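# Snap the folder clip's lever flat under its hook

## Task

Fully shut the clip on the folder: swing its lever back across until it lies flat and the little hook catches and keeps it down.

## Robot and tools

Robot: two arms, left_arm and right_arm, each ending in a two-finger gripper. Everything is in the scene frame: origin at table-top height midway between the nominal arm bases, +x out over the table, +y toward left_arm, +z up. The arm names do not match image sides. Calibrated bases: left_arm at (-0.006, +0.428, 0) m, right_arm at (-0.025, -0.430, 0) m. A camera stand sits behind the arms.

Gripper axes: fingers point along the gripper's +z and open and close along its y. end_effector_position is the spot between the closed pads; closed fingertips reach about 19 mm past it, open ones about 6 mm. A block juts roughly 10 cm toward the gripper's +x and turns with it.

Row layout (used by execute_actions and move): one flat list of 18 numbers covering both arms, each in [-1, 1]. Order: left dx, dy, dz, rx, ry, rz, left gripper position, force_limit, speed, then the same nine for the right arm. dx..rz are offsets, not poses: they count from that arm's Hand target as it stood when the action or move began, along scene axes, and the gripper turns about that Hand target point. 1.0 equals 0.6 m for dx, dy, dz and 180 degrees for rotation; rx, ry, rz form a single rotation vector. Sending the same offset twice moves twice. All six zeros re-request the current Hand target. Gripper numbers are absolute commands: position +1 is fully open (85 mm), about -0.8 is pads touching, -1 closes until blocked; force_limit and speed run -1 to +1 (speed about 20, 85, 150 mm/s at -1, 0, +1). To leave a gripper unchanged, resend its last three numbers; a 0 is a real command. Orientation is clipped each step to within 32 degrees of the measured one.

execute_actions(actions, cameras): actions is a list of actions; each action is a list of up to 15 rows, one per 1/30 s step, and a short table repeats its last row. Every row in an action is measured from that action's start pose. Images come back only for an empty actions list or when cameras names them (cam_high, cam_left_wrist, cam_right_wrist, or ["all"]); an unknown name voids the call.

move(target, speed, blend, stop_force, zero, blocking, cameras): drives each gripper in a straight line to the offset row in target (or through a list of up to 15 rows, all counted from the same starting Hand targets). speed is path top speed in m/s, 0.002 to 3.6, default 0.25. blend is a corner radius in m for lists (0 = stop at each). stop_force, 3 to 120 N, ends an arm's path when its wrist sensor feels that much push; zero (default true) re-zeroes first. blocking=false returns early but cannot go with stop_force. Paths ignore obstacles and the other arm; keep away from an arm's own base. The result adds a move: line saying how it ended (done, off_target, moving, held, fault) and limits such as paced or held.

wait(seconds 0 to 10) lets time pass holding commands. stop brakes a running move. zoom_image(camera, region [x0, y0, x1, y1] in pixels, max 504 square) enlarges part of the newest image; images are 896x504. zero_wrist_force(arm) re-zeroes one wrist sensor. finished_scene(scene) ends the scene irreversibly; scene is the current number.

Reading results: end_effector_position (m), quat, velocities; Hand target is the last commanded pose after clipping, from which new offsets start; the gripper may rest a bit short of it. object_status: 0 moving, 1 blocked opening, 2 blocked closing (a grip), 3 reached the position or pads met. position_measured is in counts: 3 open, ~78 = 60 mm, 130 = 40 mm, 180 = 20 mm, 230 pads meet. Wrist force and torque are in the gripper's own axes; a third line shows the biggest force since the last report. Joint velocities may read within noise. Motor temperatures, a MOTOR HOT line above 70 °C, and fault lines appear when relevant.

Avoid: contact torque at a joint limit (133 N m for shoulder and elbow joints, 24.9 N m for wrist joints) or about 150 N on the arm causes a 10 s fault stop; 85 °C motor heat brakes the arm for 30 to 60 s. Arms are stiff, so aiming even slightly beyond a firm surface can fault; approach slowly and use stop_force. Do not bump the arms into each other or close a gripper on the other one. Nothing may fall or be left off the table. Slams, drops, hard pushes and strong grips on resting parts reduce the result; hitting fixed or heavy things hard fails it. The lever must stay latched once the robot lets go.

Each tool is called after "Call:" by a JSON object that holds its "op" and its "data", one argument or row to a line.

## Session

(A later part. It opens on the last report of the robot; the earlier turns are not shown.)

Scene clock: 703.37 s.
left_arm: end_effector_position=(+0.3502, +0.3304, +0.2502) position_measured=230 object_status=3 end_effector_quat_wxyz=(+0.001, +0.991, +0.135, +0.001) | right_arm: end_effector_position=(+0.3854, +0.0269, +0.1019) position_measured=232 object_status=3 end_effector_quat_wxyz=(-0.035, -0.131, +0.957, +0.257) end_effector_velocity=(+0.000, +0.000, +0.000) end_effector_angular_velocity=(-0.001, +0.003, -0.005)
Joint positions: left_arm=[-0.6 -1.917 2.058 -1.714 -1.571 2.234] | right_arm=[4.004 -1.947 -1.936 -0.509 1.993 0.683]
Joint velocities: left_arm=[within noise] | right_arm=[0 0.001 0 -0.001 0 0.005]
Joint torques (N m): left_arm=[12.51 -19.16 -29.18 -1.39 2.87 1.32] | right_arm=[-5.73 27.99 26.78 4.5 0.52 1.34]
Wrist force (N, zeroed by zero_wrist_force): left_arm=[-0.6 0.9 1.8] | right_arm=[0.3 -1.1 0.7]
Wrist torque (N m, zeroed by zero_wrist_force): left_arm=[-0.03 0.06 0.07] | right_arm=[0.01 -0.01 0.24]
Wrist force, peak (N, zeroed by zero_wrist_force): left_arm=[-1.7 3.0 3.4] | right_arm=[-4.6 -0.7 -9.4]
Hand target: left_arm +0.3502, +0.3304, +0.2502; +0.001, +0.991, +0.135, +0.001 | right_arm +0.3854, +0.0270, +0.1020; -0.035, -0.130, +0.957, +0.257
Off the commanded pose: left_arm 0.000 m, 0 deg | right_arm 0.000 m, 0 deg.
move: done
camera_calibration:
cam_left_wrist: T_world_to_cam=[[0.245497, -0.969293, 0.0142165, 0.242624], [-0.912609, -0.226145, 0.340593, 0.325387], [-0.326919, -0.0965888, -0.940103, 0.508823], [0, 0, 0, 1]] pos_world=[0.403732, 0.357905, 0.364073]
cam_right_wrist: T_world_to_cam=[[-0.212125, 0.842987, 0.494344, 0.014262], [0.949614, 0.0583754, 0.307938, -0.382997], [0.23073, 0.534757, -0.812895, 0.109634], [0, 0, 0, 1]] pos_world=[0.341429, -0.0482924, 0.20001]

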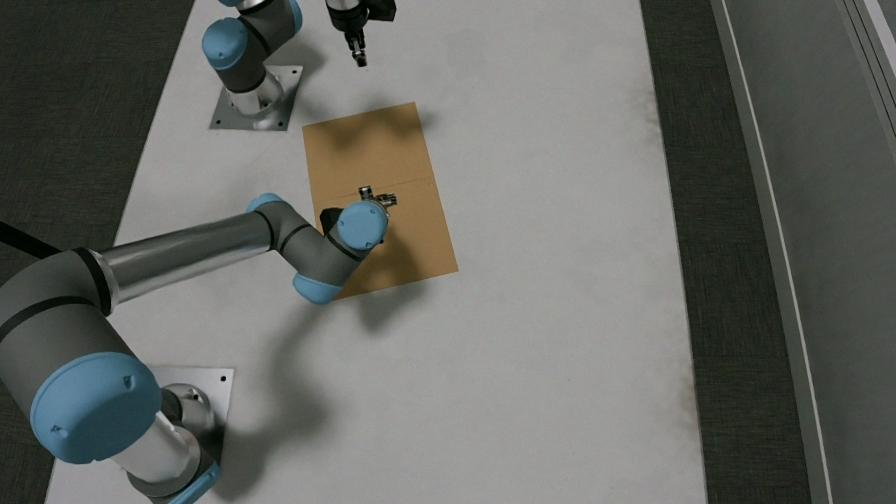

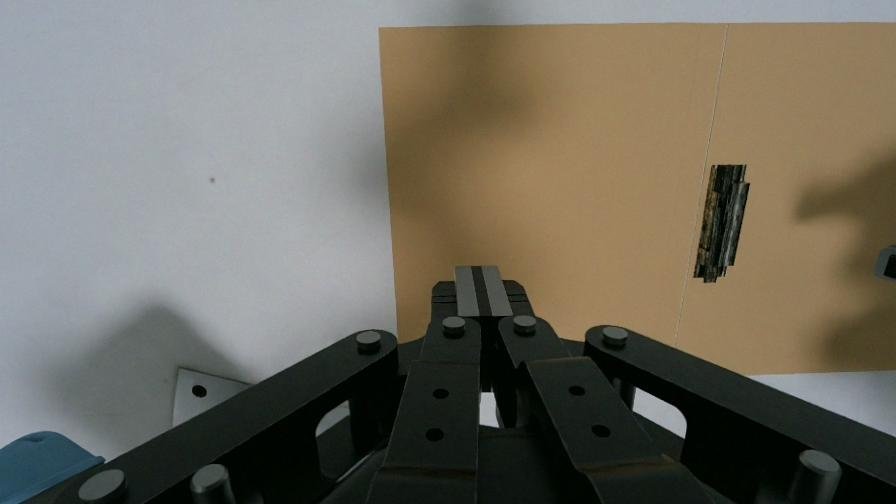

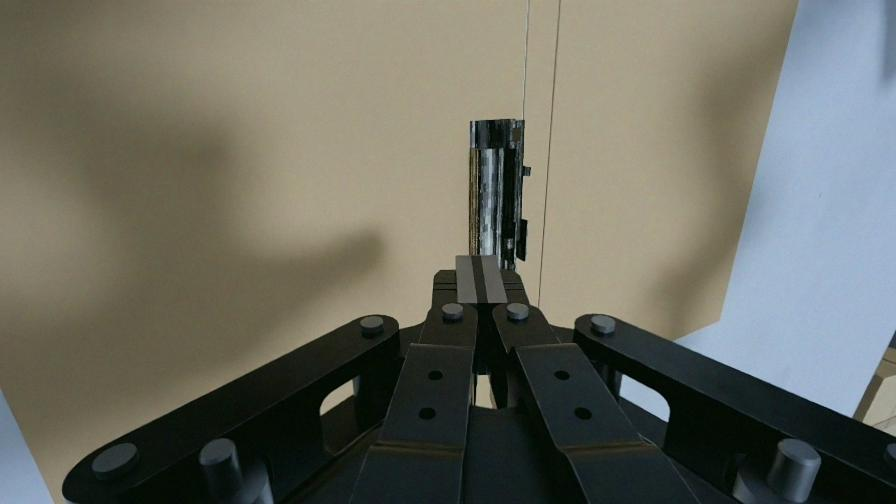

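Call:
{"op": "move", "data": {
  "target": [
    [-0.1223,-0.4032,-0.2,0,0,0,-1,-1,-1,0,-0.25,0.1,0,0,0,-1,-1,0],
    [-0.1223,-0.4032,-0.3503,0,0,0,-1,-1,-1,0,-0.25,0.1,0,0,0,-1,-1,0]
  ],
  "speed": [0.3,0.15],
  "cameras": ["cam_left_wrist"]
}}

Call:
{"op": "zoom_image", "data": {
  "camera": "cam_left_wrist",
  "region": [400, 60, 560, 260]
}}

Scene clock: 747.17 s.
left_arm: end_effector_position=(+0.2767, +0.0885, +0.0400) position_measured=230 object_status=3 end_effector_quat_wxyz=(+0.001, +0.991, +0.135, +0.001) | right_arm: end_effector_position=(+0.3854, -0.1230, +0.1620) position_measured=232 object_status=3 end_effector_quat_wxyz=(-0.035, -0.130, +0.957, +0.257)
Joint positions: left_arm=[-1.147 -1.444 2.266 -2.394 -1.57 1.687] | right_arm=[3.79 -1.671 -2.075 -0.746 2.05 0.455]
Joint torques (N m): left_arm=[9.44 -18.97 -17.52 -4.6 -2.31 0.95] | right_arm=[-6.41 30.69 31.16 1.25 -1.42 -1.22]
Motor temperatures (°C): left_arm=[26 31 26 40 29 34] | right_arm=[22 32 31 36 26 30]
Wrist force (N, zeroed by zero_wrist_force): left_arm=[-0.5 1.0 1.9] | right_arm=[0.0 -1.6 0.9]
Wrist torque (N m, zeroed by zero_wrist_force): left_arm=[-0.01 0.05 0.01] | right_arm=[-0.07 0.02 0.08]
Wrist force, peak (N, zeroed by zero_wrist_force): left_arm=[-2.6 3.4 3.5] | right_arm=[0.0 -0.3 2.4]
Hand target: left_arm +0.2768, +0.0885, +0.0400; +0.001, +0.991, +0.135, +0.001 | right_arm +0.3854, -0.1230, +0.1620; -0.035, -0.130, +0.957, +0.257
Off the commanded pose: left_arm 0.000 m, 0 deg | right_arm 0.000 m, 0 deg.
move: done
camera_calibration:
cam_left_wrist: T_world_to_cam=[[0.245387, -0.96932, 0.0142564, 0.0291923], [-0.912639, -0.226028, 0.340591, 0.275253], [-0.326919, -0.0965874, -0.940104, 0.263947], [0, 0, 0, 1]] pos_world=[0.330332, 0.116005, 0.153973]
Images, in order (width x height): cam_left_wrist 896x504.

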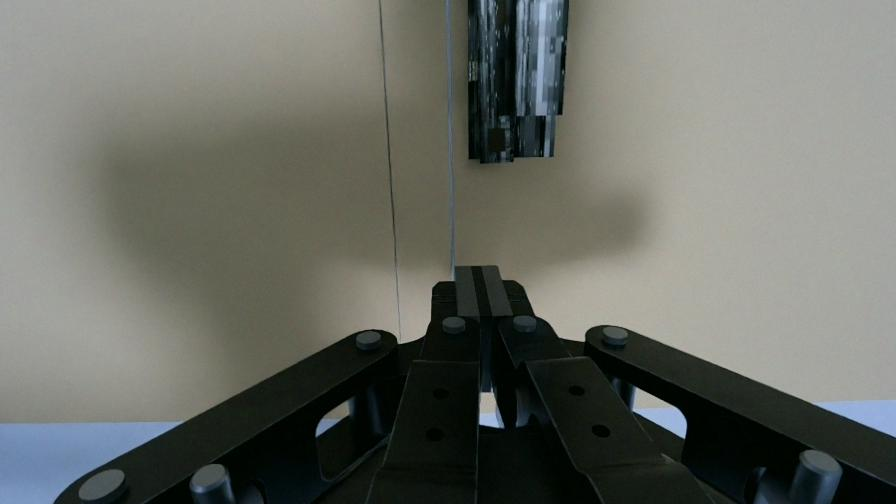

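Scaled by 2.520 from the camera's 896x504 image, which has a finer 1280x720 frame.

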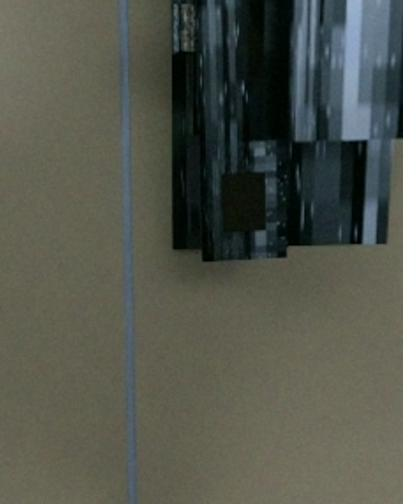

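Call:
{"op": "move", "data": {
  "target": [0.0321,0.0089,0.012,0,0,0,-1,-1,-1,0,0,0,0,0,0,-1,-1,0],
  "speed": 0.1,
  "cameras": ["cam_left_wrist"]
}}

Call:
{"op": "zoom_image", "data": {
  "camera": "cam_left_wrist",
  "region": [420, 90, 540, 210]
}}

Scene clock: 755.87 s.
left_arm: end_effector_position=(+0.2961, +0.0939, +0.0472) position_measured=230 object_status=3 end_effector_quat_wxyz=(+0.000, +0.991, +0.135, +0.001) end_effector_velocity=(-0.001, -0.001, +0.000) end_effector_angular_velocity=(-0.004, +0.001, +0.002) | right_arm: end_effector_position=(+0.3854, -0.1230, +0.1620) position_measured=232 object_status=3 end_effector_quat_wxyz=(-0.035, -0.130, +0.957, +0.257)
Joint positions: left_arm=[-1.1 -1.441 2.235 -2.367 -1.57 1.734] | right_arm=[3.79 -1.671 -2.075 -0.746 2.05 0.455]
Joint velocities: left_arm=[-0.002 0 0.001 -0.004 -0.003 -0.005] | right_arm=[within noise]
Joint torques (N m): left_arm=[-9.53 -22.5 -11.9 -4.84 -2.15 -1.66] | right_arm=[-6.1 30.79 30.81 1.31 -1.38 -1.11]
Wrist force (N, zeroed by zero_wrist_force): left_arm=[-0.6 1.1 2.0] | right_arm=[0.0 -1.2 0.8]
Wrist torque (N m, zeroed by zero_wrist_force): left_arm=[-0.01 0.07 0.05] | right_arm=[-0.02 0.02 0.08]
Wrist force, peak (N, zeroed by zero_wrist_force): left_arm=[-1.0 0.8 2.3] | right_arm=[0.2 -1.5 1.3]
Hand target: left_arm +0.2960, +0.0939, +0.0472; +0.001, +0.991, +0.135, +0.001 | right_arm +0.3854, -0.1230, +0.1620; -0.035, -0.130, +0.957, +0.257
Off the commanded pose: left_arm 0.000 m, 0 deg | right_arm 0.000 m, 0 deg.
move: done
camera_calibration:
cam_left_wrist: T_world_to_cam=[[0.245644, -0.969258, 0.0140612, 0.029497], [-0.912568, -0.226336, 0.340575, 0.291741], [-0.326922, -0.096492, -0.940112, 0.27757], [0, 0, 0, 1]] pos_world=[0.349731, 0.121405, 0.161173]
Images, in order (width x height): cam_left_wrist 896x504.

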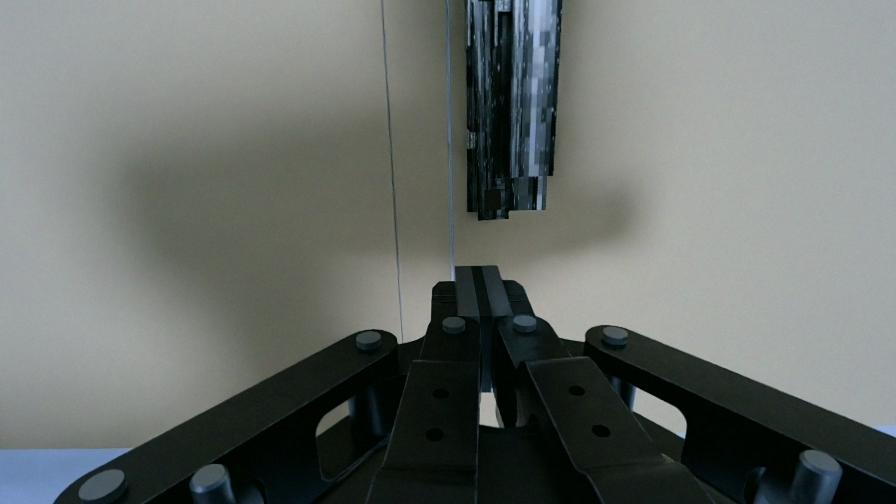

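Scaled by 4.200 from the camera's 896x504 image, which has a finer 1280x720 frame.

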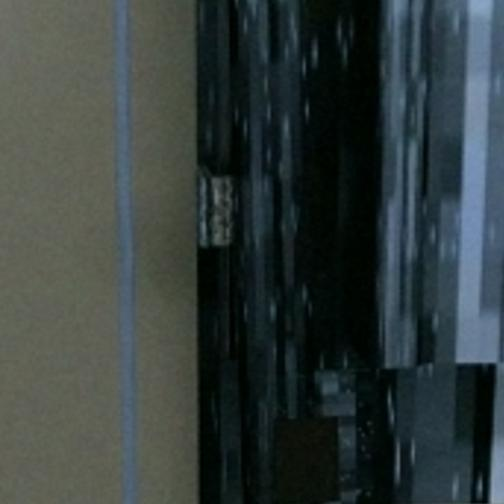

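Call:
{"op": "move", "data": {
  "target": [-0.0278,0.0702,0.01,-0.2844,-0.0789,0,-1,-1,-1,0,0,0,0,0,0,-1,-1,0],
  "speed": 0.3,
  "cameras": ["cam_left_wrist"]
}}

Call:
{"op": "zoom_image", "data": {
  "camera": "cam_left_wrist",
  "region": [360, 60, 540, 220]
}}

Scene clock: 788.93 s.
left_arm: end_effector_position=(+0.2794, +0.1360, +0.0532) position_measured=230 object_status=3 end_effector_quat_wxyz=(+0.444, +0.886, +0.121, +0.061) | right_arm: end_effector_position=(+0.3854, -0.1230, +0.1620) position_measured=232 object_status=3 end_effector_quat_wxyz=(-0.035, -0.130, +0.957, +0.257)
Joint positions: left_arm=[-0.916 -0.951 2.778 -4.297 -1.845 1.784] | right_arm=[3.79 -1.671 -2.075 -0.746 2.05 0.455]
Joint torques (N m): left_arm=[-0.92 -16.7 0.22 -5.42 -2.56 1.53] | right_arm=[-6.32 30.8 31.32 1.37 -1.36 -1.04]
Wrist force (N, zeroed by zero_wrist_force): left_arm=[0.5 0.0 1.5] | right_arm=[-0.1 -1.1 0.7]
Wrist torque (N m, zeroed by zero_wrist_force): left_arm=[0.11 -0.18 0.13] | right_arm=[0.01 0.03 0.09]
Wrist force, peak (N, zeroed by zero_wrist_force): left_arm=[-0.6 2.1 2.0] | right_arm=[0.2 -1.5 1.2]
Hand target: left_arm +0.2794, +0.1360, +0.0532; +0.444, +0.886, +0.121, +0.061 | right_arm +0.3854, -0.1230, +0.1620; -0.035, -0.130, +0.957, +0.257
Off the commanded pose: left_arm 0.000 m, 0 deg | right_arm 0.000 m, 0 deg.
move: done
camera_calibration:
cam_left_wrist: T_world_to_cam=[[0.135596, -0.573087, 0.808198, 0.00888174], [-0.982685, 0.0261697, 0.183427, 0.277565], [-0.12627, -0.819076, -0.559616, 0.303689], [0, 0, 0, 1]] pos_world=[0.309902, 0.246571, 0.111858]
Images, in order (width x height): cam_left_wrist 896x504.

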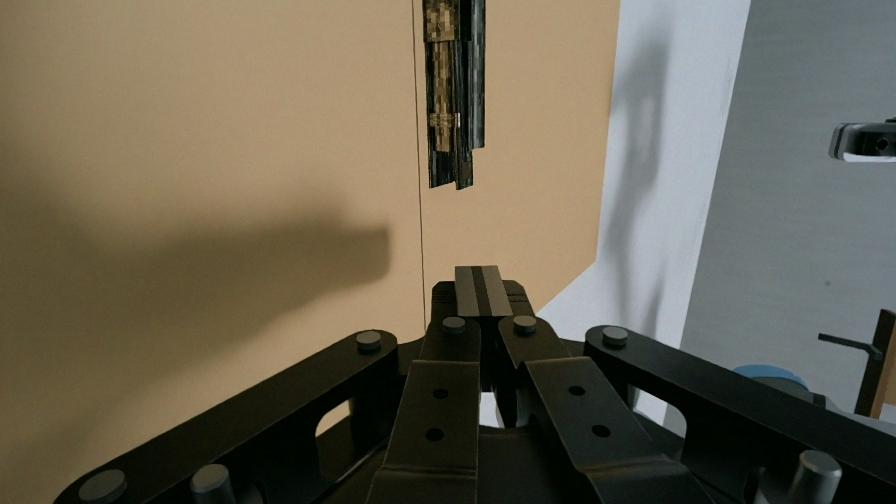

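Scaled by 2.800 from the camera's 896x504 image, which has a finer 1280x720 frame.

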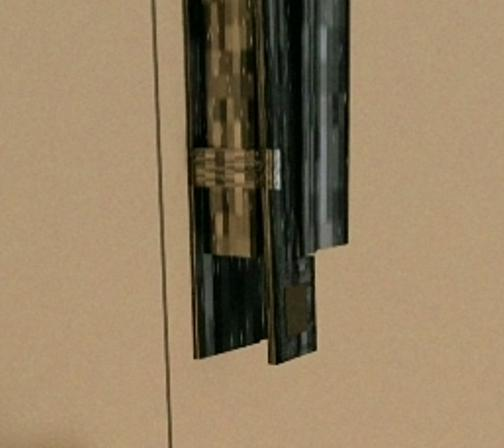

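Call:
{"op": "finished_scene", "data": {
  "scene": 1
}}

The scene is finished: the task was done.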